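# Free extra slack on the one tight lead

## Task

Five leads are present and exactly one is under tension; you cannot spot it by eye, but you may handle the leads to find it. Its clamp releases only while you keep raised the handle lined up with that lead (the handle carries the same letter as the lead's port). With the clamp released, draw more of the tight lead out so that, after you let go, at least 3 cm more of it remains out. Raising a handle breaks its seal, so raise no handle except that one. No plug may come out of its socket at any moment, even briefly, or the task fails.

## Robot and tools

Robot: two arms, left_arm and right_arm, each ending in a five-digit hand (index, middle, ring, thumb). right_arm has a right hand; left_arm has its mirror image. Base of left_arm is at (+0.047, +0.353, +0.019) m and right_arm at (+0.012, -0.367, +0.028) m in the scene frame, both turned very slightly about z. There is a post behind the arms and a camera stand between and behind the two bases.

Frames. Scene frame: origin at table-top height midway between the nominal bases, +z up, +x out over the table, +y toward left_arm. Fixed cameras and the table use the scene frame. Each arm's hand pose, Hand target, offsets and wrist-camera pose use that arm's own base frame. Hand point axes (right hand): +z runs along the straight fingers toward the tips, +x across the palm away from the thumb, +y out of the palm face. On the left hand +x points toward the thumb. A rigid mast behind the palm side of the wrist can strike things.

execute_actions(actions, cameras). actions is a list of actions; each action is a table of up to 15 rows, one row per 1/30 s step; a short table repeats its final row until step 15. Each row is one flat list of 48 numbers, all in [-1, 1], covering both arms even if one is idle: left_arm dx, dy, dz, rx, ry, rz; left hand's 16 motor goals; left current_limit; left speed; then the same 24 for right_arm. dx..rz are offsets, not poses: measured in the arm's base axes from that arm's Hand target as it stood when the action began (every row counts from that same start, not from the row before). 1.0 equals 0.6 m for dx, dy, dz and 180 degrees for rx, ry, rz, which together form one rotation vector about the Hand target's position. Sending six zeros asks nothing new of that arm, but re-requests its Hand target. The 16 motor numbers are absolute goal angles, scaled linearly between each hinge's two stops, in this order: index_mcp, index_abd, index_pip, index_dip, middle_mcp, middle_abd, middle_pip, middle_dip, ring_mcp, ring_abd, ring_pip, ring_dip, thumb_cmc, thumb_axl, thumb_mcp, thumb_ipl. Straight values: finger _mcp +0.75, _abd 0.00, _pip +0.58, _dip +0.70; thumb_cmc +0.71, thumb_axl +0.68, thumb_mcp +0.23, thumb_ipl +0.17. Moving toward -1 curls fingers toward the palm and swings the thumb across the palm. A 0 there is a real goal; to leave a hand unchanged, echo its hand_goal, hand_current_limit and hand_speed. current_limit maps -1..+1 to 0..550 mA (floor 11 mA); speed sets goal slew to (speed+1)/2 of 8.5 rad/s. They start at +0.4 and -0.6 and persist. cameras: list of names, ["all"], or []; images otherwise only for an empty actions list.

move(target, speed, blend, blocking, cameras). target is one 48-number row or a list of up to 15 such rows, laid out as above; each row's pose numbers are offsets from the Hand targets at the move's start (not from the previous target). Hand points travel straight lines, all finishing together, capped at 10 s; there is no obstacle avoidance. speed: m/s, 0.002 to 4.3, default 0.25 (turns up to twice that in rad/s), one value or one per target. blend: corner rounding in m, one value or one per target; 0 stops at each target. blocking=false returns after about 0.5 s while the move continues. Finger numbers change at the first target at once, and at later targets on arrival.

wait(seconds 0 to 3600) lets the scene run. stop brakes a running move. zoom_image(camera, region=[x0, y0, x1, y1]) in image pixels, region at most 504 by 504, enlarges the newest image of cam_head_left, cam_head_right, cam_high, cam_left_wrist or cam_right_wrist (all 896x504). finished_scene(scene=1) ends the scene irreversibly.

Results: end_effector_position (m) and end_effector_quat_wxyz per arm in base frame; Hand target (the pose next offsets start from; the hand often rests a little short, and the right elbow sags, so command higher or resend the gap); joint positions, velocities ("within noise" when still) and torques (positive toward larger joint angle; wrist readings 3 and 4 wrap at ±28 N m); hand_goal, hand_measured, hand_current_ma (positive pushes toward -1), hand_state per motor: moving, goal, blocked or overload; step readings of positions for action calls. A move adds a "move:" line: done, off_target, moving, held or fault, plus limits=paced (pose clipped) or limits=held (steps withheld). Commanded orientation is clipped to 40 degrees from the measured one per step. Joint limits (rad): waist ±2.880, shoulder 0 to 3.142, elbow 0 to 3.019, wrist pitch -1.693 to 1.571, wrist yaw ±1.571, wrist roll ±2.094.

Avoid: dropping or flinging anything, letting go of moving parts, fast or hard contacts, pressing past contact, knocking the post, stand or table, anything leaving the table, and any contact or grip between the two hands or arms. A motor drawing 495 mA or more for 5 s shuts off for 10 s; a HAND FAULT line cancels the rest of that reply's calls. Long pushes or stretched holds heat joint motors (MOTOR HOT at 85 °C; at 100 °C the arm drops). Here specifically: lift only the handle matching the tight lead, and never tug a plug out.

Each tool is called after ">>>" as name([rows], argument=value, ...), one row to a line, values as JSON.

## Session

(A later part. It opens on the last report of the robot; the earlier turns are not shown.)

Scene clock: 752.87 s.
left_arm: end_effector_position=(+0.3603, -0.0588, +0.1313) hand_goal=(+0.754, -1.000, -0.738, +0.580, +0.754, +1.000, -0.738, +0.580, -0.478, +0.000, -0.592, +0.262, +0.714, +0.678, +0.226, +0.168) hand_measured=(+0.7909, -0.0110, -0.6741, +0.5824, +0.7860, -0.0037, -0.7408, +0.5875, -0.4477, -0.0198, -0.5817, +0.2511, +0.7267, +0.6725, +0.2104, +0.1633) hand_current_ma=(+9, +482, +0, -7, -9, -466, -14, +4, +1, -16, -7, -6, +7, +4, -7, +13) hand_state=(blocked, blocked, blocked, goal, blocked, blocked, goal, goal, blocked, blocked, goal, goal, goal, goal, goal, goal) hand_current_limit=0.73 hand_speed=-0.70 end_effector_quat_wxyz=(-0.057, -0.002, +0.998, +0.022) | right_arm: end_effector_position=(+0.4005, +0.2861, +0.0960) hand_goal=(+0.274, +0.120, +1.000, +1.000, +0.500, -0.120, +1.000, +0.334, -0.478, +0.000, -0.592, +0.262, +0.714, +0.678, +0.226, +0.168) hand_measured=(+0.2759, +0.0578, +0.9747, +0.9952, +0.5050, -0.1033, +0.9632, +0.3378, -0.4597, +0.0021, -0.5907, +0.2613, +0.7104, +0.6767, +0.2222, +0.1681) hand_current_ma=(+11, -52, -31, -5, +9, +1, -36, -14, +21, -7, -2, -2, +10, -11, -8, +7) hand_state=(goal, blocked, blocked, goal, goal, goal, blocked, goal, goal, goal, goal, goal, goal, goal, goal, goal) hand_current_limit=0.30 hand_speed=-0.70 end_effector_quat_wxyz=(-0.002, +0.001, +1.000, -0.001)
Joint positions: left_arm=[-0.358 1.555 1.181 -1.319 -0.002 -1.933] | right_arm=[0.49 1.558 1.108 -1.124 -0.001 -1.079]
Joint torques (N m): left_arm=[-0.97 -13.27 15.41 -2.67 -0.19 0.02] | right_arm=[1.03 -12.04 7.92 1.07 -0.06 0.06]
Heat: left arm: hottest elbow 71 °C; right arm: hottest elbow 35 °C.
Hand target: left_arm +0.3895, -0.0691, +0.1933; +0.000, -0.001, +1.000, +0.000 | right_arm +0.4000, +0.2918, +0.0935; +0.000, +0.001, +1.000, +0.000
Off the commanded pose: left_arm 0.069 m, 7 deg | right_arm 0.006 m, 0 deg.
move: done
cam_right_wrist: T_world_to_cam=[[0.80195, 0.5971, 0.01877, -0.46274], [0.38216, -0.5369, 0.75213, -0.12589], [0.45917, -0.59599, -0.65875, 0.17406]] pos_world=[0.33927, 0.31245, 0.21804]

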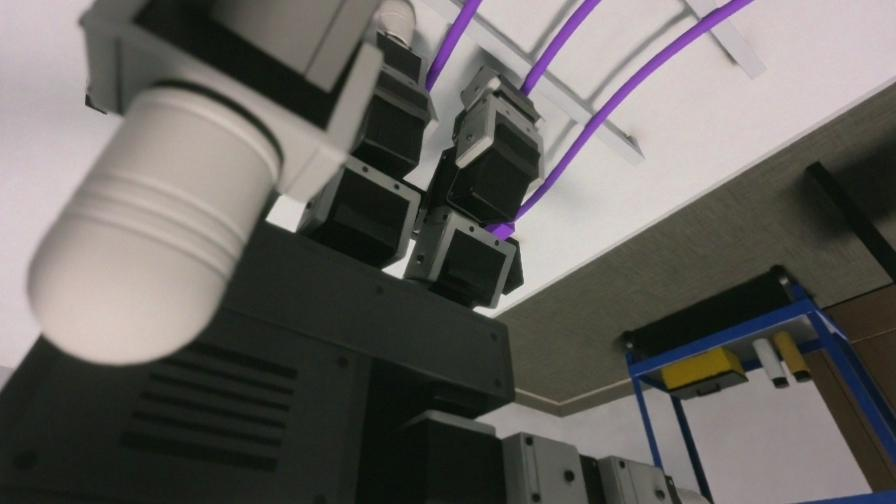

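>>> execute_actions([
  [[0,0,0,0,0,0,0.754,-1,-0.738,0.58,0.754,1,-0.738,0.58,-0.479,0,-0.592,0.261,0.714,0.678,0.226,0.168,0.73,-0.7,0,0,0,0,0,0,0.2745,-0.3,1,1,0.5,0.3,1,0.334,-0.479,0,-0.592,0.261,0.714,0.678,0.226,0.168,0.3,-0.7]],
  [[0,0,0,0,0,0,0.754,-1,-0.738,0.58,0.754,1,-0.738,0.58,-0.479,0,-0.592,0.261,0.714,0.678,0.226,0.168,0.73,-0.7,0,0,0,0,0,0,0.2745,-0.3,1,1,0.5,0.3,1,0.334,-0.479,0,-0.592,0.261,0.714,0.678,0.226,0.168,0.3,-0.7]],
  [[0,0,0,0,0,0,0.754,-1,-0.738,0.58,0.754,1,-0.738,0.58,-0.479,0,-0.592,0.261,0.714,0.678,0.226,0.168,0.73,-0.7,0,0,0,0,0,0,0.2745,-0.9,1,1,0.5,0.9,1,0.334,-0.479,0,-0.592,0.261,0.714,0.678,0.226,0.168,0.74,-0.7]],
  [[0,0,0,0,0,0,0.754,-1,-0.738,0.58,0.754,1,-0.738,0.58,-0.479,0,-0.592,0.261,0.714,0.678,0.226,0.168,0.73,-0.7,0,0,0,0,0,0,0.2745,-0.9,1,1,0.5,0.9,1,0.334,-0.479,0,-0.592,0.261,0.714,0.678,0.226,0.168,0.74,-0.7]],
], cameras=["cam_right_wrist"])

>>> zoom_image(camera="cam_right_wrist", region=[340, 0, 620, 210])

Scene clock: 755.97 s.
left_arm: end_effector_position=(+0.3603, -0.0588, +0.1313) hand_goal=(+0.754, -1.000, -0.738, +0.580, +0.754, +1.000, -0.738, +0.580, -0.478, +0.000, -0.592, +0.262, +0.714, +0.678, +0.226, +0.168) hand_measured=(+0.7896, -0.0110, -0.6728, +0.5811, +0.7860, -0.0037, -0.7421, +0.5862, -0.4465, -0.0213, -0.5817, +0.2511, +0.7267, +0.6725, +0.2104, +0.1633) hand_current_ma=(+14, +488, +7, -3, +2, -474, -2, +2, -7, -7, -6, -1, +12, +3, -5, +10) hand_state=(blocked, blocked, blocked, goal, blocked, blocked, goal, goal, blocked, blocked, goal, goal, goal, goal, goal, goal) hand_current_limit=0.73 hand_speed=-0.70 end_effector_quat_wxyz=(-0.057, -0.002, +0.998, +0.022) | right_arm: end_effector_position=(+0.4005, +0.2861, +0.0960) hand_goal=(+0.274, -0.900, +1.000, +1.000, +0.500, +0.900, +1.000, +0.334, -0.478, +0.000, -0.592, +0.262, +0.714, +0.678, +0.226, +0.168) hand_measured=(+0.2759, -0.1019, +0.9696, +0.9990, +0.5050, +0.1106, +0.9683, +0.3365, -0.4597, +0.0036, -0.5907, +0.2613, +0.7104, +0.6777, +0.2222, +0.1672) hand_current_ma=(+9, +475, -35, -7, +9, -487, -28, -8, +18, -6, -5, -2, +12, -7, -12, +13) hand_state=(goal, blocked, blocked, goal, goal, blocked, blocked, goal, goal, goal, goal, goal, goal, goal, goal, goal) hand_current_limit=0.74 hand_speed=-0.70 end_effector_quat_wxyz=(-0.002, +0.001, +1.000, -0.001)
Joint positions: left_arm=[-0.358 1.555 1.181 -1.319 -0.002 -1.933] | right_arm=[0.49 1.558 1.108 -1.124 -0.001 -1.079]
Joint torques (N m): left_arm=[-1.32 -13.39 15.28 -2.86 -0.19 0.02] | right_arm=[1.08 -11.93 7.94 1.07 -0.06 0.06]
Heat: left arm: hottest elbow 72 °C; right arm: hottest elbow 35 °C.
Hand target: left_arm +0.3895, -0.0691, +0.1933; +0.000, -0.001, +1.000, +0.000 | right_arm +0.4000, +0.2918, +0.0935; +0.000, +0.001, +1.000, +0.000
Off the commanded pose: left_arm 0.069 m, 7 deg | right_arm 0.006 m, 0 deg.
Step readings (end_effector_position of left_arm | right_arm):
0: (+0.3603, -0.0588, +0.1313) | (+0.4005, +0.2861, +0.0960)
1: (+0.3603, -0.0588, +0.1313) | (+0.4005, +0.2861, +0.0960)
2: (+0.3603, -0.0588, +0.1313) | (+0.4005, +0.2861, +0.0960)
4: (+0.3603, -0.0588, +0.1313) | (+0.4005, +0.2861, +0.0960)
8: (+0.3603, -0.0588, +0.1313) | (+0.4005, +0.2861, +0.0960)
15: (+0.3603, -0.0588, +0.1313) | (+0.4005, +0.2861, +0.0960)
16: (+0.3603, -0.0588, +0.1313) | (+0.4005, +0.2861, +0.0960)
17: (+0.3603, -0.0588, +0.1313) | (+0.4005, +0.2861, +0.0960)
19: (+0.3603, -0.0588, +0.1313) | (+0.4005, +0.2861, +0.0960)
23: (+0.3603, -0.0588, +0.1313) | (+0.4005, +0.2861, +0.0960)
30: (+0.3603, -0.0588, +0.1313) | (+0.4005, +0.2861, +0.0960)
31: (+0.3603, -0.0588, +0.1313) | (+0.4005, +0.2861, +0.0960)
32: (+0.3603, -0.0588, +0.1313) | (+0.4005, +0.2861, +0.0960)
34: (+0.3603, -0.0588, +0.1313) | (+0.4005, +0.2861, +0.0960)
38: (+0.3603, -0.0588, +0.1313) | (+0.4005, +0.2861, +0.0960)
45: (+0.3603, -0.0588, +0.1313) | (+0.4005, +0.2861, +0.0960)
46: (+0.3603, -0.0588, +0.1313) | (+0.4005, +0.2861, +0.0960)
47: (+0.3603, -0.0588, +0.1313) | (+0.4005, +0.2861, +0.0960)
49: (+0.3603, -0.0588, +0.1313) | (+0.4005, +0.2861, +0.0960)
53: (+0.3603, -0.0588, +0.1313) | (+0.4005, +0.2861, +0.0960)
60: (+0.3603, -0.0588, +0.1313) | (+0.4005, +0.2861, +0.0960)
cam_right_wrist: T_world_to_cam=[[0.80195, 0.5971, 0.01877, -0.46274], [0.38216, -0.5369, 0.75213, -0.12589], [0.45917, -0.59599, -0.65875, 0.17406]] pos_world=[0.33927, 0.31245, 0.21804]

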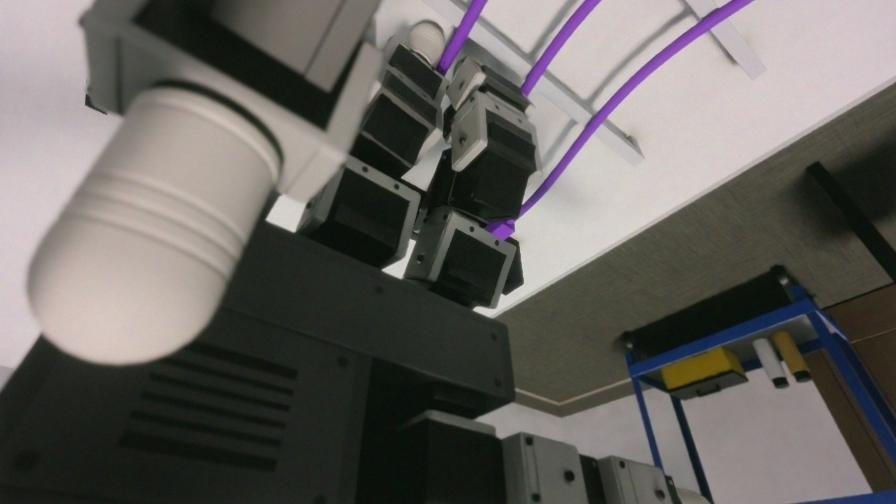

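Scaled by 1.800 from the camera's image (finer frame: 1280x720).

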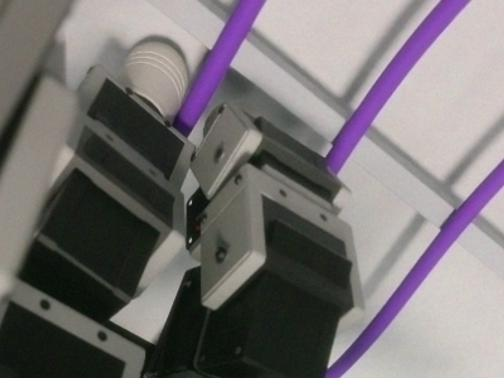

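>>> move([
  [0,0,0,0,0,0,0.754,-1,-0.738,0.58,0.754,1,-0.738,0.58,-0.479,0,-0.592,0.261,0.714,0.678,0.226,0.168,0.73,-0.7,0,-0.03,0,0,0,0,0.7,-0.9,1,1,0.9,0.9,1,0.5,-0.479,0,-0.592,0.261,0.714,0.678,0.226,0.168,0.74,-0.85],
], speed=[0.04], cameras=["cam_right_wrist"])

>>> zoom_image(camera="cam_right_wrist", region=[340, 0, 620, 210])

Scene clock: 757.53 s.
left_arm: end_effector_position=(+0.3603, -0.0588, +0.1313) hand_goal=(+0.754, -1.000, -0.738, +0.580, +0.754, +1.000, -0.738, +0.580, -0.478, +0.000, -0.592, +0.262, +0.714, +0.678, +0.226, +0.168) hand_measured=(+0.7909, -0.0110, -0.6715, +0.5811, +0.7860, -0.0037, -0.7421, +0.5875, -0.4477, -0.0198, -0.5804, +0.2511, +0.7267, +0.6725, +0.2104, +0.1633) hand_current_ma=(-1, +478, +7, -1, -6, -461, -18, +6, +4, -15, -6, +3, +13, +6, +3, +1) hand_state=(blocked, blocked, blocked, goal, blocked, blocked, goal, goal, blocked, blocked, goal, goal, goal, goal, goal, goal) hand_current_limit=0.73 hand_speed=-0.70 end_effector_quat_wxyz=(-0.057, -0.002, +0.998, +0.022) | right_arm: end_effector_position=(+0.4004, +0.2802, +0.0920) hand_goal=(+0.700, -0.900, +1.000, +1.000, +0.900, +0.900, +1.000, +0.500, -0.478, +0.000, -0.592, +0.262, +0.714, +0.678, +0.226, +0.168) hand_measured=(+0.6510, -0.0990, +0.9670, +0.9952, +0.8668, +0.1208, +0.9670, +0.4856, -0.4597, -0.0008, -0.5894, +0.2613, +0.7117, +0.6777, +0.2222, +0.1681) hand_current_ma=(-60, +476, -41, -12, -28, -484, -33, -16, +21, -6, -3, +0, +7, -4, -6, +6) hand_state=(blocked, blocked, blocked, goal, blocked, blocked, blocked, goal, goal, goal, goal, goal, goal, goal, goal, goal) hand_current_limit=0.74 hand_speed=-0.85 end_effector_quat_wxyz=(-0.003, +0.001, +1.000, +0.000)
Joint positions: left_arm=[-0.358 1.555 1.181 -1.319 -0.002 -1.933] | right_arm=[0.477 1.557 1.095 -1.114 -0.004 -1.093]
Joint torques (N m): left_arm=[-1.38 -12.92 15.24 -2.89 -0.15 0.05] | right_arm=[-0.73 -13.33 7.06 0.8 0.09 -0.19]
Heat: left arm: hottest elbow 72 °C; right arm: hottest elbow 35 °C.
Hand target: left_arm +0.3895, -0.0691, +0.1933; +0.000, -0.001, +1.000, +0.000 | right_arm +0.3999, +0.2737, +0.0933; -0.001, +0.000, +1.000, +0.000
Off the commanded pose: left_arm 0.069 m, 7 deg | right_arm 0.007 m, 0 deg.
move: done
cam_right_wrist: T_world_to_cam=[[0.80202, 0.59703, 0.01773, -0.4589], [0.3841, -0.53825, 0.75017, -0.12626], [0.45742, -0.59484, -0.66101, 0.1685]] pos_world=[0.33947, 0.30625, 0.21424]

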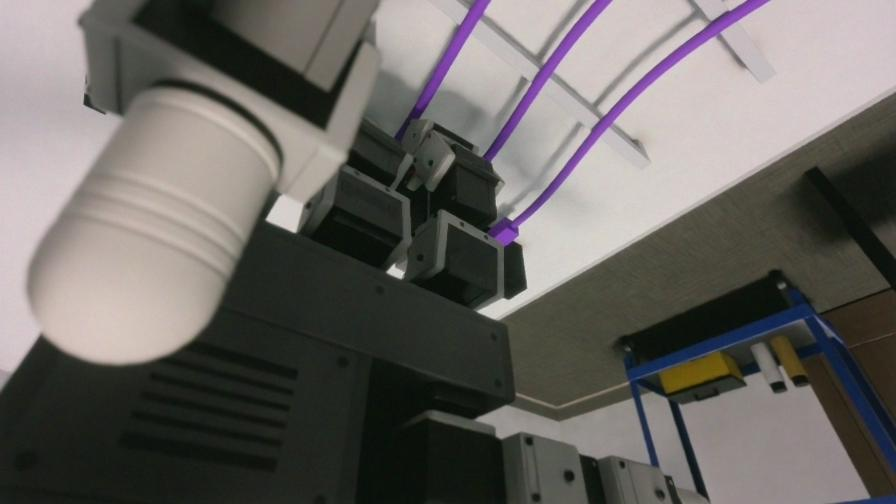

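Scaled by 1.800 from the camera's image (finer frame: 1280x720).

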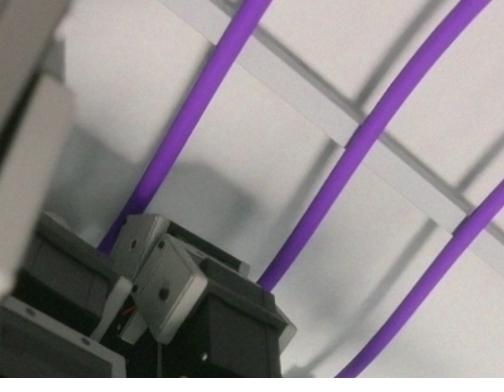

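>>> execute_actions(actions=[], cameras=["cam_head_right", "cam_high", "cam_head_left"])

>>> zoom_image(camera="cam_head_right", region=[350, 210, 530, 350])

>>> zoom_image(camera="cam_high", region=[350, 210, 490, 340])

>>> zoom_image(camera="cam_head_left", region=[350, 210, 530, 350])

Scene clock: 758.13 s.
left_arm: end_effector_position=(+0.3603, -0.0588, +0.1313) hand_goal=(+0.754, -1.000, -0.738, +0.580, +0.754, +1.000, -0.738, +0.580, -0.478, +0.000, -0.592, +0.262, +0.714, +0.678, +0.226, +0.168) hand_measured=(+0.7896, -0.0110, -0.6728, +0.5824, +0.7860, -0.0037, -0.7421, +0.5875, -0.4477, -0.0198, -0.5817, +0.2511, +0.7267, +0.6725, +0.2104, +0.1624) hand_current_ma=(+10, +477, +6, -5, -15, -469, -15, +8, -1, -10, +2, -9, +16, +10, +3, +4) hand_state=(blocked, blocked, blocked, goal, blocked, blocked, goal, goal, blocked, blocked, goal, goal, goal, goal, goal, goal) hand_current_limit=0.73 hand_speed=-0.70 end_effector_quat_wxyz=(-0.057, -0.002, +0.998, +0.022) | right_arm: end_effector_position=(+0.4004, +0.2802, +0.0920) hand_goal=(+0.700, -0.900, +1.000, +1.000, +0.900, +0.900, +1.000, +0.500, -0.478, +0.000, -0.592, +0.262, +0.714, +0.678, +0.226, +0.168) hand_measured=(+0.6510, -0.1004, +0.9670, +0.9952, +0.8680, +0.1208, +0.9683, +0.4856, -0.4597, -0.0008, -0.5907, +0.2626, +0.7104, +0.6777, +0.2222, +0.1681) hand_current_ma=(-60, +479, -41, -10, -33, -485, -29, -18, +22, -4, -6, +4, +5, -7, -10, +10) hand_state=(blocked, blocked, blocked, goal, blocked, blocked, blocked, goal, goal, goal, goal, goal, goal, goal, goal, goal) hand_current_limit=0.74 hand_speed=-0.85 end_effector_quat_wxyz=(-0.003, +0.001, +1.000, +0.000)
Joint positions: left_arm=[-0.358 1.555 1.181 -1.319 -0.002 -1.933] | right_arm=[0.477 1.557 1.095 -1.114 -0.004 -1.093]
Joint velocities: within noise
Joint torques (N m): left_arm=[-1.26 -12.75 15.39 -2.8 -0.23 0.03] | right_arm=[-0.73 -13.33 7.05 0.79 0.09 -0.19]
Heat: left arm: hottest elbow 72 °C; right arm: hottest elbow 35 °C.
Hand target: left_arm +0.3895, -0.0691, +0.1933; +0.000, -0.001, +1.000, +0.000 | right_arm +0.3999, +0.2737, +0.0933; -0.001, +0.001, +1.000, +0.000
Off the commanded pose: left_arm 0.069 m, 7 deg | right_arm 0.007 m, 0 deg.
Images, in order (width x height): cam_head_left 896x504, cam_head_right 896x504, cam_high 896x504.

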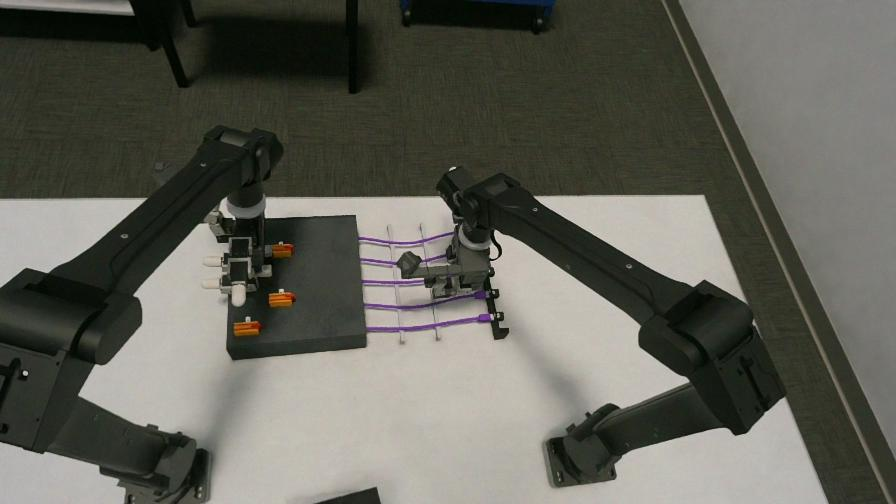

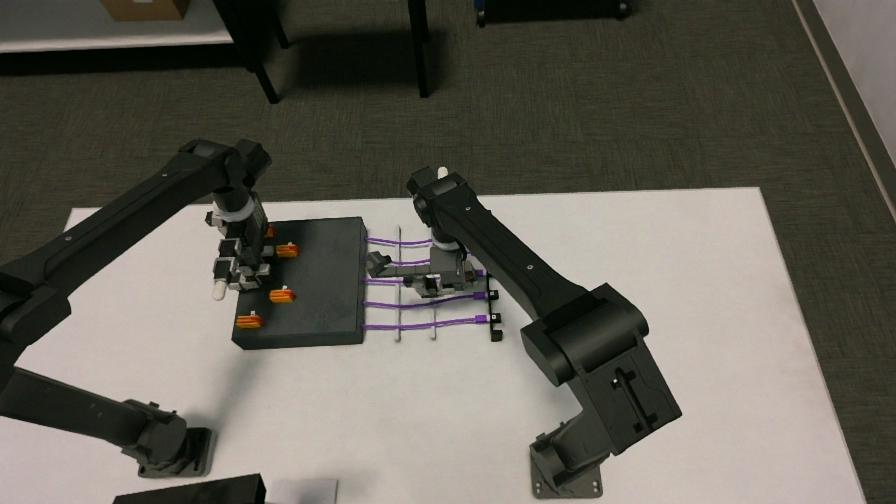

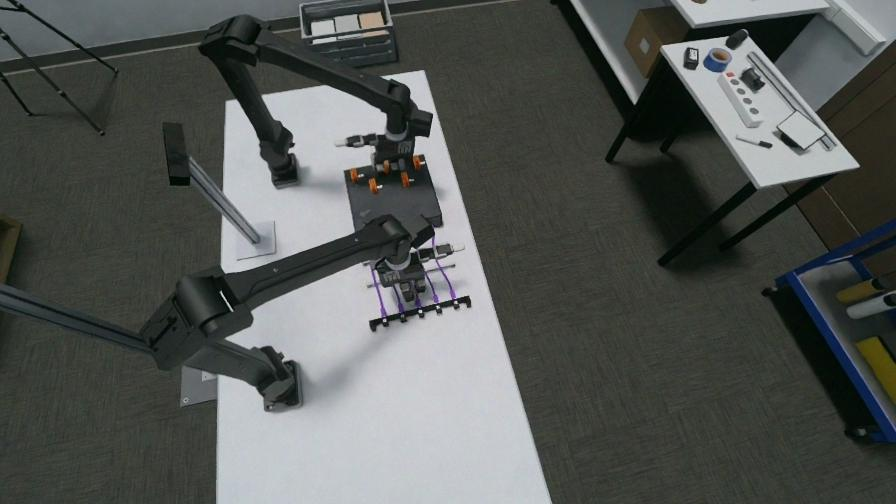

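Scaled by 2.800 from the camera's image (finer frame: 1280x720).

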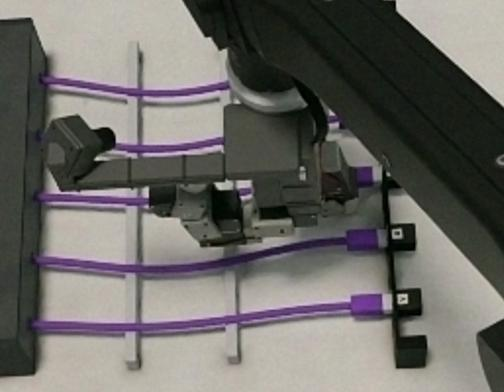

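Scaled by 3.600 from the camera's image (finer frame: 1280x720).

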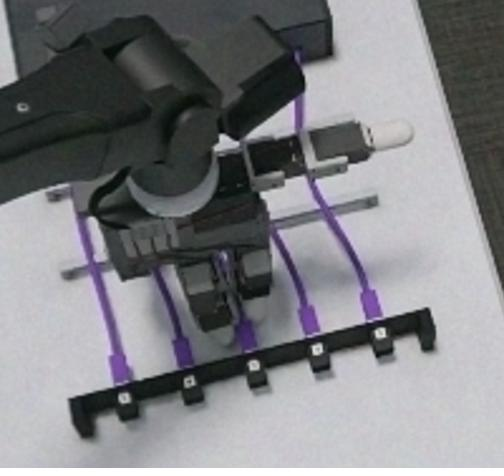

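Scaled by 2.800 from the camera's image (finer frame: 1280x720).

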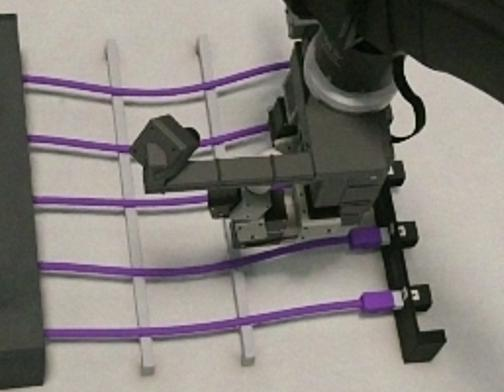

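>>> execute_actions([
  [[0,0,0,0,0,0,0.754,-1,-0.738,0.58,0.754,1,-0.738,0.58,-0.479,0,-0.592,0.261,0.714,0.678,0.226,0.168,0.73,-0.7,0,0,0,0,0,0,0.65,0.12,1,1,0.87,-0.12,1,0.5,-0.479,0,-0.592,0.261,0.714,0.678,0.226,0.168,0.4,-0.6]],
  [[0,0,0,0,0,0,0.754,-1,-0.738,0.58,0.754,1,-0.738,0.58,-0.479,0,-0.592,0.261,0.714,0.678,0.226,0.168,0.73,-0.7,0,0,0,0,0,0,0.65,0.12,1,1,0.87,-0.12,1,0.5,-0.479,0,-0.592,0.261,0.714,0.678,0.226,0.168,0.4,-0.6]],
])

>>> move([
  [0,0,0,0,0,0,0.754,-1,-0.738,0.58,0.754,1,-0.738,0.58,-0.479,0,-0.592,0.261,0.714,0.678,0.226,0.168,0.73,-0.7,0.0,0.0,0.12,0,0,0,0.65,0.12,1,1,0.87,-0.12,1,0.5,-0.479,0,-0.592,0.261,0.714,0.678,0.226,0.168,0.4,-0.6],
], speed=[0.15], cameras=["cam_right_wrist", "cam_high"])

>>> zoom_image(camera="cam_high", region=[350, 210, 490, 340])

>>> zoom_image(camera="cam_right_wrist", region=[340, 0, 760, 260])

Scene clock: 760.53 s.
left_arm: end_effector_position=(+0.3603, -0.0588, +0.1313) hand_goal=(+0.754, -1.000, -0.738, +0.580, +0.754, +1.000, -0.738, +0.580, -0.478, +0.000, -0.592, +0.262, +0.714, +0.678, +0.226, +0.168) hand_measured=(+0.7896, -0.0110, -0.6728, +0.5811, +0.7860, -0.0037, -0.7421, +0.5875, -0.4477, -0.0198, -0.5817, +0.2511, +0.7255, +0.6725, +0.2104, +0.1633) hand_current_ma=(+9, +480, +11, -6, -4, -463, -12, +3, +1, -15, +2, -6, +18, +10, -4, -3) hand_state=(blocked, blocked, blocked, goal, blocked, blocked, goal, goal, blocked, blocked, goal, goal, goal, goal, goal, goal) hand_current_limit=0.73 hand_speed=-0.70 end_effector_quat_wxyz=(-0.057, -0.002, +0.998, +0.022) | right_arm: end_effector_position=(+0.4006, +0.2800, +0.0920) hand_goal=(+0.650, +0.120, +1.000, +1.000, +0.870, -0.120, +1.000, +0.500, -0.478, +0.000, -0.592, +0.262, +0.714, +0.678, +0.226, +0.168) hand_measured=(+0.6437, +0.0725, +0.9722, +0.9952, +0.8584, -0.0770, +0.9722, +0.4958, -0.4585, +0.0007, -0.5907, +0.2613, +0.7104, +0.6767, +0.2232, +0.1672) hand_current_ma=(+8, -32, -35, -8, -3, +21, -25, -12, +24, -5, -6, -2, +10, -9, -11, +13) hand_state=(goal, blocked, blocked, goal, goal, blocked, blocked, goal, goal, goal, goal, goal, goal, goal, goal, goal) hand_current_limit=0.40 hand_speed=-0.60 end_effector_quat_wxyz=(-0.003, +0.001, +1.000, +0.000)
Joint positions: left_arm=[-0.358 1.555 1.181 -1.319 -0.002 -1.933] | right_arm=[0.476 1.557 1.095 -1.114 -0.003 -1.093]
Joint torques (N m): left_arm=[-1.44 -13.1 15.35 -2.73 -0.21 0.02] | right_arm=[-0.67 -13.33 7.06 0.77 0.09 -0.18]
Heat: left arm: hottest elbow 72 °C; right arm: hottest elbow 35 °C.
Hand target: left_arm +0.3895, -0.0691, +0.1933; +0.000, -0.001, +1.000, +0.000 | right_arm +0.4000, +0.2737, +0.0933; -0.001, +0.001, +1.000, +0.000
Off the commanded pose: left_arm 0.069 m, 7 deg | right_arm 0.006 m, 0 deg.
Step readings (end_effector_position of left_arm | right_arm):
0: (+0.3603, -0.0588, +0.1313) | (+0.4004, +0.2802, +0.0920)
1: (+0.3603, -0.0588, +0.1313) | (+0.4004, +0.2802, +0.0920)
2: (+0.3603, -0.0588, +0.1313) | (+0.4005, +0.2801, +0.0920)
4: (+0.3603, -0.0588, +0.1313) | (+0.4005, +0.2801, +0.0920)
8: (+0.3603, -0.0588, +0.1313) | (+0.4006, +0.2800, +0.0920)
15: (+0.3603, -0.0588, +0.1313) | (+0.4006, +0.2800, +0.0920)
16: (+0.3603, -0.0588, +0.1313) | (+0.4006, +0.2800, +0.0920)
17: (+0.3603, -0.0588, +0.1313) | (+0.4006, +0.2800, +0.0920)
19: (+0.3603, -0.0588, +0.1313) | (+0.4006, +0.2800, +0.0920)
23: (+0.3603, -0.0588, +0.1313) | (+0.4006, +0.2800, +0.0920)
30: (+0.3603, -0.0588, +0.1313) | (+0.4006, +0.2800, +0.0920)

Scene clock: 761.63 s.
left_arm: end_effector_position=(+0.3603, -0.0588, +0.1313) hand_goal=(+0.754, -1.000, -0.738, +0.580, +0.754, +1.000, -0.738, +0.580, -0.478, +0.000, -0.592, +0.262, +0.714, +0.678, +0.226, +0.168) hand_measured=(+0.7896, -0.0110, -0.6728, +0.5824, +0.7860, -0.0037, -0.7421, +0.5875, -0.4477, -0.0213, -0.5817, +0.2511, +0.7267, +0.6735, +0.2104, +0.1633) hand_current_ma=(+13, +482, +5, -6, -9, -466, -7, +8, +5, -2, +0, -1, +16, +1, +11, +13) hand_state=(blocked, blocked, blocked, goal, blocked, blocked, goal, goal, blocked, blocked, goal, goal, goal, goal, goal, goal) hand_current_limit=0.73 hand_speed=-0.70 end_effector_quat_wxyz=(-0.057, -0.002, +0.998, +0.022) | right_arm: end_effector_position=(+0.3822, +0.2682, +0.1420) hand_goal=(+0.650, +0.120, +1.000, +1.000, +0.870, -0.120, +1.000, +0.500, -0.478, +0.000, -0.592, +0.262, +0.714, +0.678, +0.226, +0.168) hand_measured=(+0.6437, +0.0725, +0.9722, +0.9965, +0.8560, -0.0726, +0.9722, +0.4970, -0.4585, +0.0007, -0.5894, +0.2626, +0.7104, +0.6777, +0.2222, +0.1681) hand_current_ma=(+4, -36, -37, -11, -3, +26, -28, -9, +20, -3, -4, -3, +5, -5, -7, +7) hand_state=(goal, blocked, blocked, goal, goal, blocked, blocked, goal, goal, goal, goal, goal, goal, goal, goal, goal) hand_current_limit=0.40 hand_speed=-0.60 end_effector_quat_wxyz=(-0.021, +0.000, +1.000, -0.012)
Joint positions: left_arm=[-0.358 1.555 1.181 -1.319 -0.002 -1.933] | right_arm=[0.473 1.476 1.151 -1.294 0.001 -1.098]
Joint torques (N m): left_arm=[-1.14 -14.1 15.43 -3.02 -0.19 0.02] | right_arm=[-0.5 -11.87 12.38 0.27 -0.08 -0.14]
Heat: left arm: hottest elbow 72 °C; right arm: hottest elbow 35 °C.
Hand target: left_arm +0.3895, -0.0691, +0.1933; +0.000, -0.001, +1.000, +0.000 | right_arm +0.4000, +0.2737, +0.1654; +0.000, +0.001, +1.000, +0.000
Off the commanded pose: left_arm 0.069 m, 7 deg | right_arm 0.030 m, 3 deg.
move: off_target (right_arm)
cam_right_wrist: T_world_to_cam=[[0.80088, 0.59829, -0.02522, -0.43181], [0.41183, -0.51973, 0.74852, -0.17855], [0.43472, -0.60986, -0.66263, 0.21559]] pos_world=[0.32564, 0.29703, 0.26561]
Images, in order (width x height): cam_high 896x504, cam_right_wrist 896x504.

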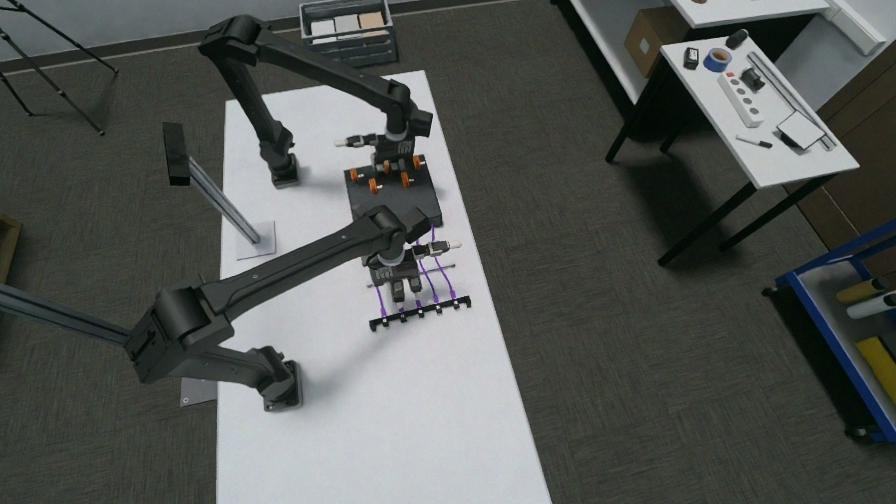

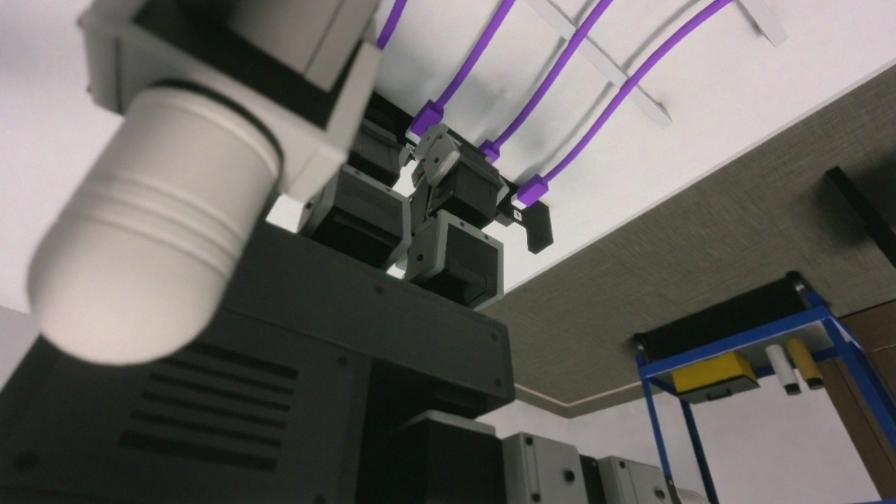

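Scaled by 3.600 from the camera's image (finer frame: 1280x720).

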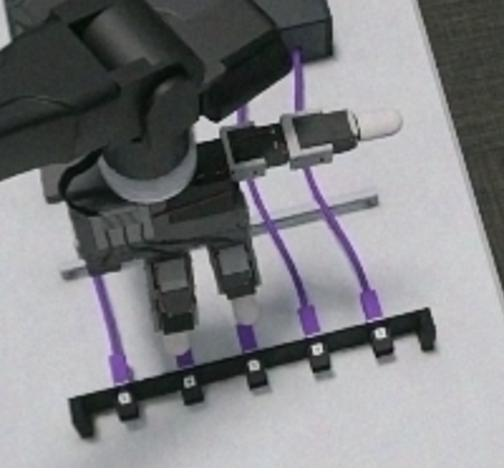

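Scaled by 1.200 from the camera's image (finer frame: 1280x720).

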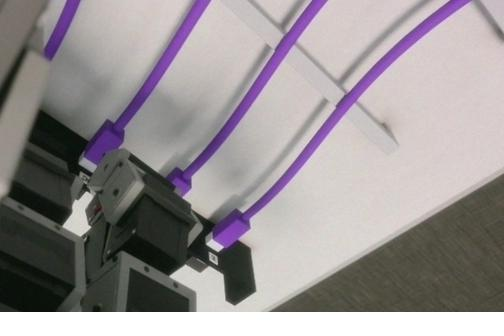

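>>> move([
  [0,0,0,0,0,0,0.754,-1,-0.738,0.58,0.754,1,-0.738,0.58,-0.479,0,-0.592,0.261,0.714,0.678,0.226,0.168,0.73,-0.7,-0.25,-0.03,0.1,0,0,0,0.65,0.12,1,1,0.87,-0.12,1,0.5,-0.479,0,-0.592,0.261,0.714,0.678,0.226,0.168,0.4,-0.6],
], speed=[0.3], cameras=["cam_head_right", "cam_high", "cam_head_left"])

>>> zoom_image(camera="cam_high", region=[350, 210, 490, 340])

>>> zoom_image(camera="cam_head_right", region=[350, 210, 530, 350])

>>> zoom_image(camera="cam_head_left", region=[350, 210, 530, 350])

Scene clock: 764.00 s.
left_arm: end_effector_position=(+0.3603, -0.0588, +0.1313) hand_goal=(+0.754, -1.000, -0.738, +0.580, +0.754, +1.000, -0.738, +0.580, -0.478, +0.000, -0.592, +0.262, +0.714, +0.678, +0.226, +0.168) hand_measured=(+0.7909, -0.0110, -0.6728, +0.5811, +0.7860, -0.0037, -0.7421, +0.5875, -0.4465, -0.0213, -0.5817, +0.2511, +0.7267, +0.6725, +0.2104, +0.1624) hand_current_ma=(+15, +486, +5, -8, -3, -465, -7, +12, +5, +10, -6, -12, +4, +10, +9, +5) hand_state=(blocked, blocked, blocked, goal, blocked, blocked, goal, goal, blocked, blocked, goal, goal, goal, goal, goal, goal) hand_current_limit=0.73 hand_speed=-0.70 end_effector_quat_wxyz=(-0.057, -0.002, +0.998, +0.022) | right_arm: end_effector_position=(+0.2540, +0.2562, +0.2329) hand_goal=(+0.650, +0.120, +1.000, +1.000, +0.870, -0.120, +1.000, +0.500, -0.478, +0.000, -0.592, +0.262, +0.714, +0.678, +0.226, +0.168) hand_measured=(+0.6437, +0.0725, +0.9722, +0.9952, +0.8572, -0.0726, +0.9709, +0.4958, -0.4597, -0.0052, -0.5907, +0.2626, +0.7104, +0.6777, +0.2222, +0.1681) hand_current_ma=(+5, -32, -37, -11, -7, +24, -23, -12, +21, -6, -4, -2, +9, -9, -7, +8) hand_state=(goal, blocked, blocked, goal, goal, blocked, blocked, goal, goal, goal, goal, goal, goal, goal, goal, goal) hand_current_limit=0.40 hand_speed=-0.60 end_effector_quat_wxyz=(+0.010, -0.003, +1.000, +0.008)
Joint positions: left_arm=[-0.358 1.555 1.181 -1.319 -0.002 -1.933] | right_arm=[0.637 1.072 1.027 -1.501 -0.002 -0.94]
Joint torques (N m): left_arm=[-1.44 -13.22 15.32 -2.91 -0.2 0.02] | right_arm=[0.85 -5.13 8.12 0.43 0.06 0.09]
Heat: left arm: hottest elbow 73 °C; right arm: hottest elbow 34 °C.
Hand target: left_arm +0.3895, -0.0691, +0.1933; +0.000, -0.001, +1.000, +0.000 | right_arm +0.2500, +0.2558, +0.2254; +0.000, +0.001, +1.000, +0.000
Off the commanded pose: left_arm 0.069 m, 7 deg | right_arm 0.008 m, 1 deg.
move: done
Images, in order (width x height): cam_head_left 896x504, cam_head_right 896x504, cam_high 896x504.

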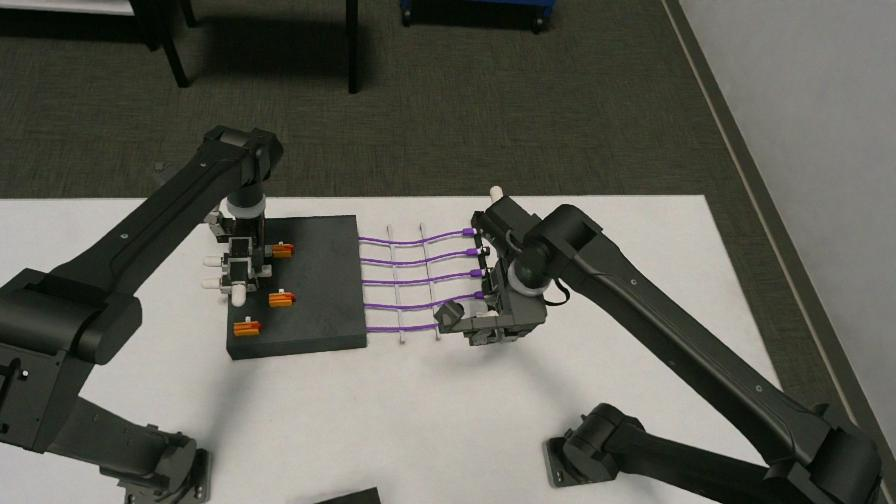

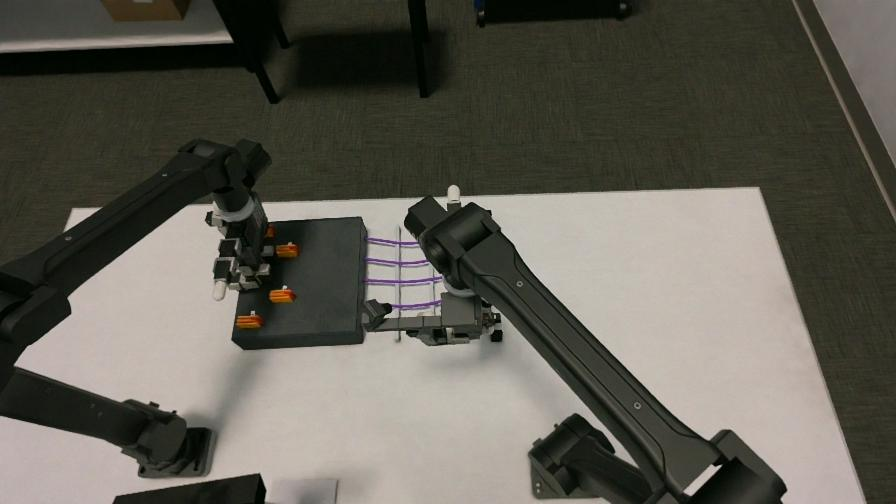

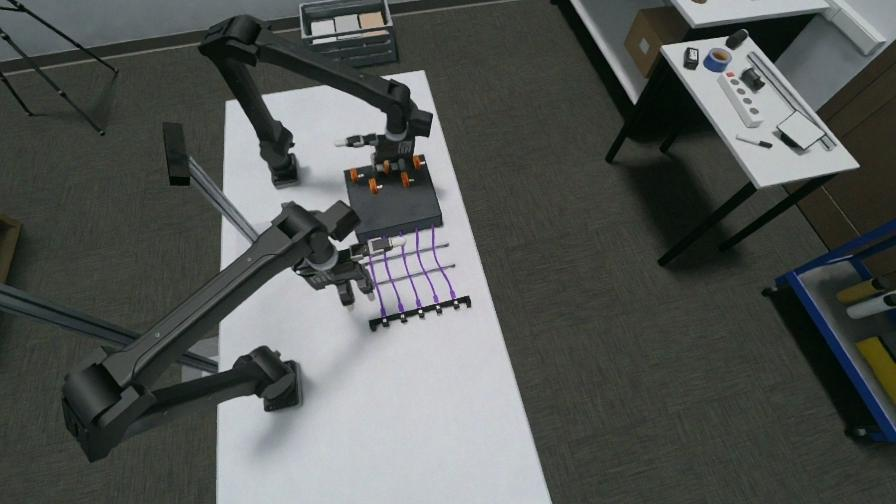

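Scaled by 3.600 from the camera's image (finer frame: 1280x720).

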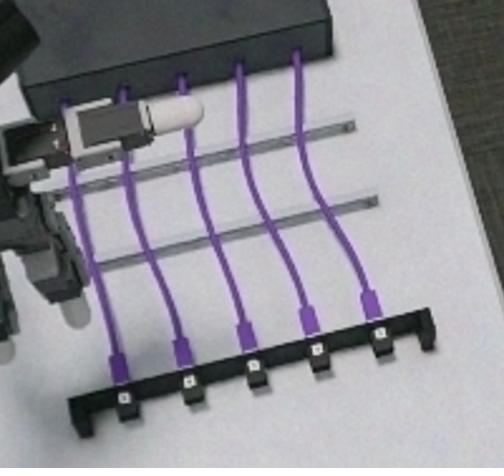

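Scaled by 2.800 from the camera's image (finer frame: 1280x720).

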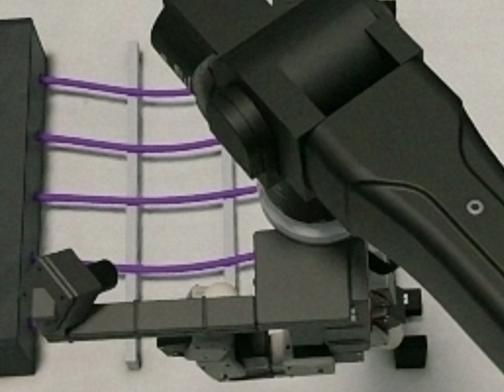

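Scaled by 2.800 from the camera's image (finer frame: 1280x720).

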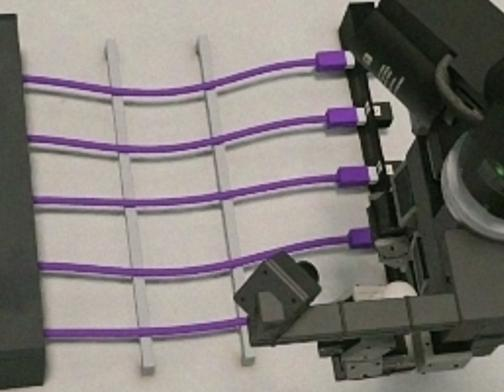

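>>> move([
  [0,0,0,0,0,0,0.754,-1,-0.738,0.58,0.754,1,-0.738,0.58,-0.479,0,-0.592,0.261,0.714,0.678,0.226,0.168,0.73,-0.7,0.25,0.038,-0.05,-0.139,0,0,-0.068,0.12,1,1,0.658,-0.12,0.153,0.116,-0.479,0,-0.592,0.261,0.714,0.678,0.226,0.168,0.3,-0.6],
], speed=[0.3])

>>> move([
  [0,0,0,0,0,0,0.754,-1,-0.738,0.58,0.754,1,-0.738,0.58,-0.479,0,-0.592,0.261,0.714,0.678,0.226,0.168,0.73,-0.7,0,0,-0.16,0,0,0,-0.068,0.12,1,1,0.658,-0.12,0.153,0.116,-0.479,0,-0.592,0.261,0.714,0.678,0.226,0.168,0.3,-0.6],
], speed=[0.12], cameras=["cam_right_wrist", "cam_head_right"])

>>> zoom_image(camera="cam_right_wrist", region=[340, 0, 620, 210])

Scene clock: 768.80 s.
left_arm: end_effector_position=(+0.3603, -0.0588, +0.1313) hand_goal=(+0.754, -1.000, -0.738, +0.580, +0.754, +1.000, -0.738, +0.580, -0.478, +0.000, -0.592, +0.262, +0.714, +0.678, +0.226, +0.168) hand_measured=(+0.7896, -0.0110, -0.6728, +0.5811, +0.7860, -0.0037, -0.7408, +0.5875, -0.4477, -0.0198, -0.5817, +0.2511, +0.7255, +0.6725, +0.2104, +0.1633) hand_current_ma=(+13, +478, +1, +2, +3, -474, -5, +1, +11, -9, -7, -5, +9, +12, +9, +0) hand_state=(blocked, blocked, blocked, goal, blocked, blocked, goal, goal, blocked, blocked, goal, goal, goal, goal, goal, goal) hand_current_limit=0.73 hand_speed=-0.70 end_effector_quat_wxyz=(-0.057, -0.002, +0.998, +0.022) | right_arm: end_effector_position=(+0.3834, +0.2729, +0.1701) hand_goal=(-0.068, +0.120, +1.000, +1.000, +0.658, -0.120, +0.154, +0.116, -0.478, +0.000, -0.592, +0.262, +0.714, +0.678, +0.226, +0.168) hand_measured=(-0.0606, +0.0725, +0.9722, +0.9965, +0.6522, -0.1136, +0.1535, +0.1161, -0.4597, -0.0037, -0.5907, +0.2613, +0.7104, +0.6777, +0.2222, +0.1672) hand_current_ma=(+10, -32, -36, -11, +3, -3, -1, -13, +23, -9, -6, +0, +9, -8, -7, +9) hand_state=(goal, blocked, blocked, goal, goal, goal, goal, goal, goal, goal, goal, goal, goal, goal, goal, goal) hand_current_limit=0.30 hand_speed=-0.60 end_effector_quat_wxyz=(-0.017, -0.016, +0.974, -0.224)
Joint positions: left_arm=[-0.358 1.555 1.181 -1.319 -0.002 -1.933] | right_arm=[0.637 1.611 1.422 -1.685 0.343 -0.915]
Joint torques (N m): left_arm=[-1.32 -12.92 15.23 -2.92 -0.18 0.01] | right_arm=[-0.44 -14.51 12.27 -0.21 0.41 0.12]
Heat: left arm: hottest elbow 73 °C; right arm: hottest elbow 34 °C.
Hand target: left_arm +0.3895, -0.0691, +0.1933; +0.000, -0.001, +1.000, +0.000 | right_arm +0.4000, +0.2786, +0.1953; +0.000, +0.001, +0.976, -0.216
Off the commanded pose: left_arm 0.069 m, 7 deg | right_arm 0.031 m, 3 deg.
joint sent to its limit (right arm) — joint 4 (wrist pitch), lower limit. The joint targets still meet the commanded pose.
move: off_target (right_arm)

Scene clock: 770.10 s.
left_arm: end_effector_position=(+0.3603, -0.0588, +0.1313) hand_goal=(+0.754, -1.000, -0.738, +0.580, +0.754, +1.000, -0.738, +0.580, -0.478, +0.000, -0.592, +0.262, +0.714, +0.678, +0.226, +0.168) hand_measured=(+0.7909, -0.0110, -0.6728, +0.5824, +0.7848, -0.0037, -0.7421, +0.5875, -0.4477, -0.0198, -0.5817, +0.2511, +0.7267, +0.6735, +0.2104, +0.1633) hand_current_ma=(+9, +473, +6, -13, -5, -461, -10, +5, -1, -11, -6, -1, +12, -1, -5, +6) hand_state=(blocked, blocked, blocked, goal, blocked, blocked, goal, goal, blocked, blocked, goal, goal, goal, goal, goal, goal) hand_current_limit=0.73 hand_speed=-0.70 end_effector_quat_wxyz=(-0.057, -0.002, +0.998, +0.022) | right_arm: end_effector_position=(+0.3968, +0.2817, +0.1013) hand_goal=(-0.068, +0.120, +1.000, +1.000, +0.658, -0.120, +0.154, +0.116, -0.478, +0.000, -0.592, +0.262, +0.714, +0.678, +0.226, +0.168) hand_measured=(-0.0594, +0.0725, +0.9722, +0.9965, +0.6534, -0.1151, +0.1535, +0.1161, -0.4597, -0.0052, -0.5894, +0.2613, +0.7104, +0.6767, +0.2222, +0.1681) hand_current_ma=(+6, -34, -32, -8, +7, -5, +1, -6, +21, -7, -4, -3, +10, -7, -10, +11) hand_state=(goal, blocked, blocked, goal, goal, goal, goal, goal, goal, goal, goal, goal, goal, goal, goal, goal) hand_current_limit=0.30 hand_speed=-0.60 end_effector_quat_wxyz=(-0.003, -0.010, +0.976, -0.216)
Joint positions: left_arm=[-0.358 1.555 1.181 -1.319 -0.002 -1.933] | right_arm=[0.637 1.677 1.319 -1.484 0.345 -0.906]
Joint torques (N m): left_arm=[-0.62 -13.51 15.24 -2.93 -0.18 0.02] | right_arm=[-0.26 -14.27 7.25 0.55 0.41 0.12]
Heat: left arm: hottest elbow 74 °C; right arm: hottest elbow 34 °C.
Hand target: left_arm +0.3895, -0.0691, +0.1933; +0.000, -0.001, +1.000, +0.000 | right_arm +0.4000, +0.2786, +0.0995; +0.000, +0.001, +0.976, -0.216
Off the commanded pose: left_arm 0.069 m, 7 deg | right_arm 0.005 m, 1 deg.
move: done
cam_right_wrist: T_world_to_cam=[[0.78885, 0.56576, -0.24008, -0.41697], [0.39226, -0.16275, 0.90534, -0.25576], [0.47313, -0.80835, -0.35031, 0.19968]] pos_world=[0.33477, 0.3557, 0.20139]
Images, in order (width x height): cam_head_right 896x504, cam_right_wrist 896x504.

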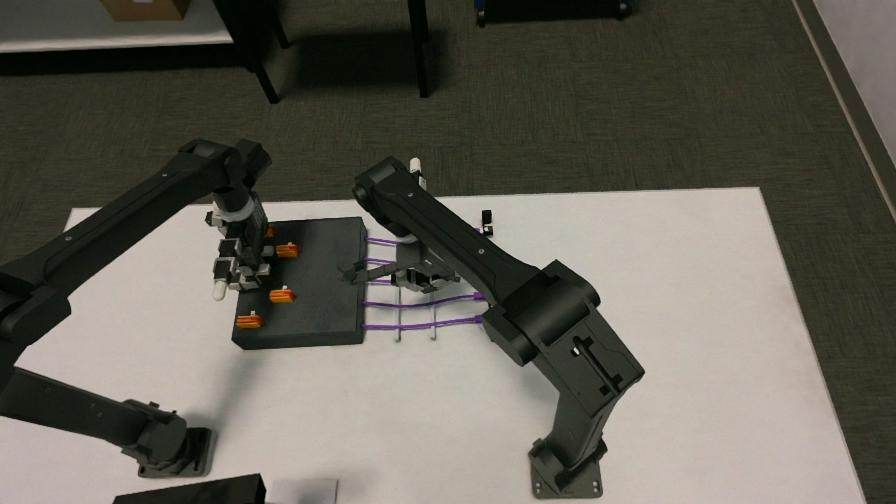

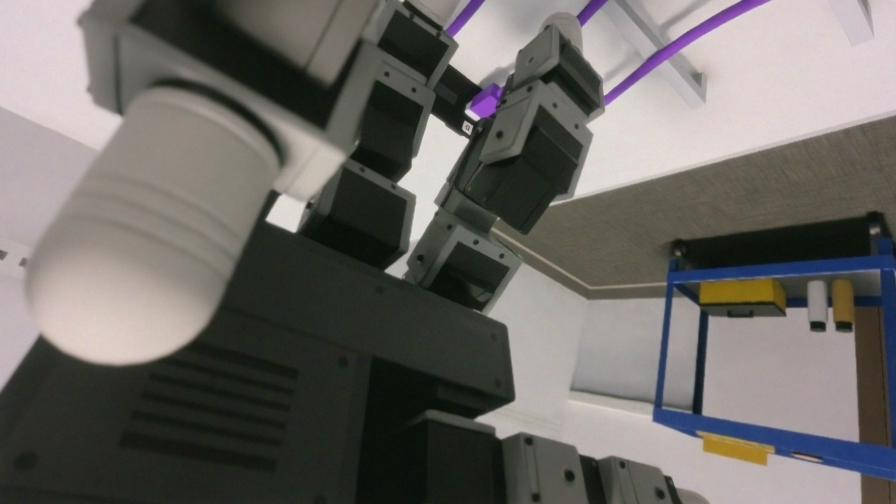

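Scaled by 1.800 from the camera's image (finer frame: 1280x720).

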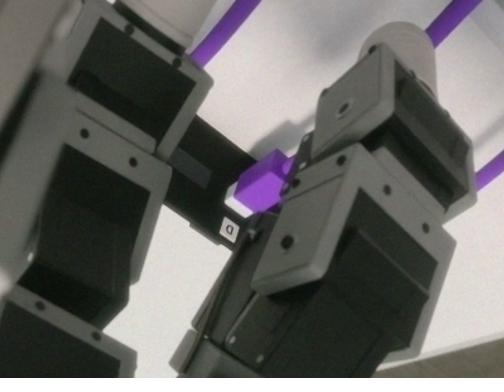

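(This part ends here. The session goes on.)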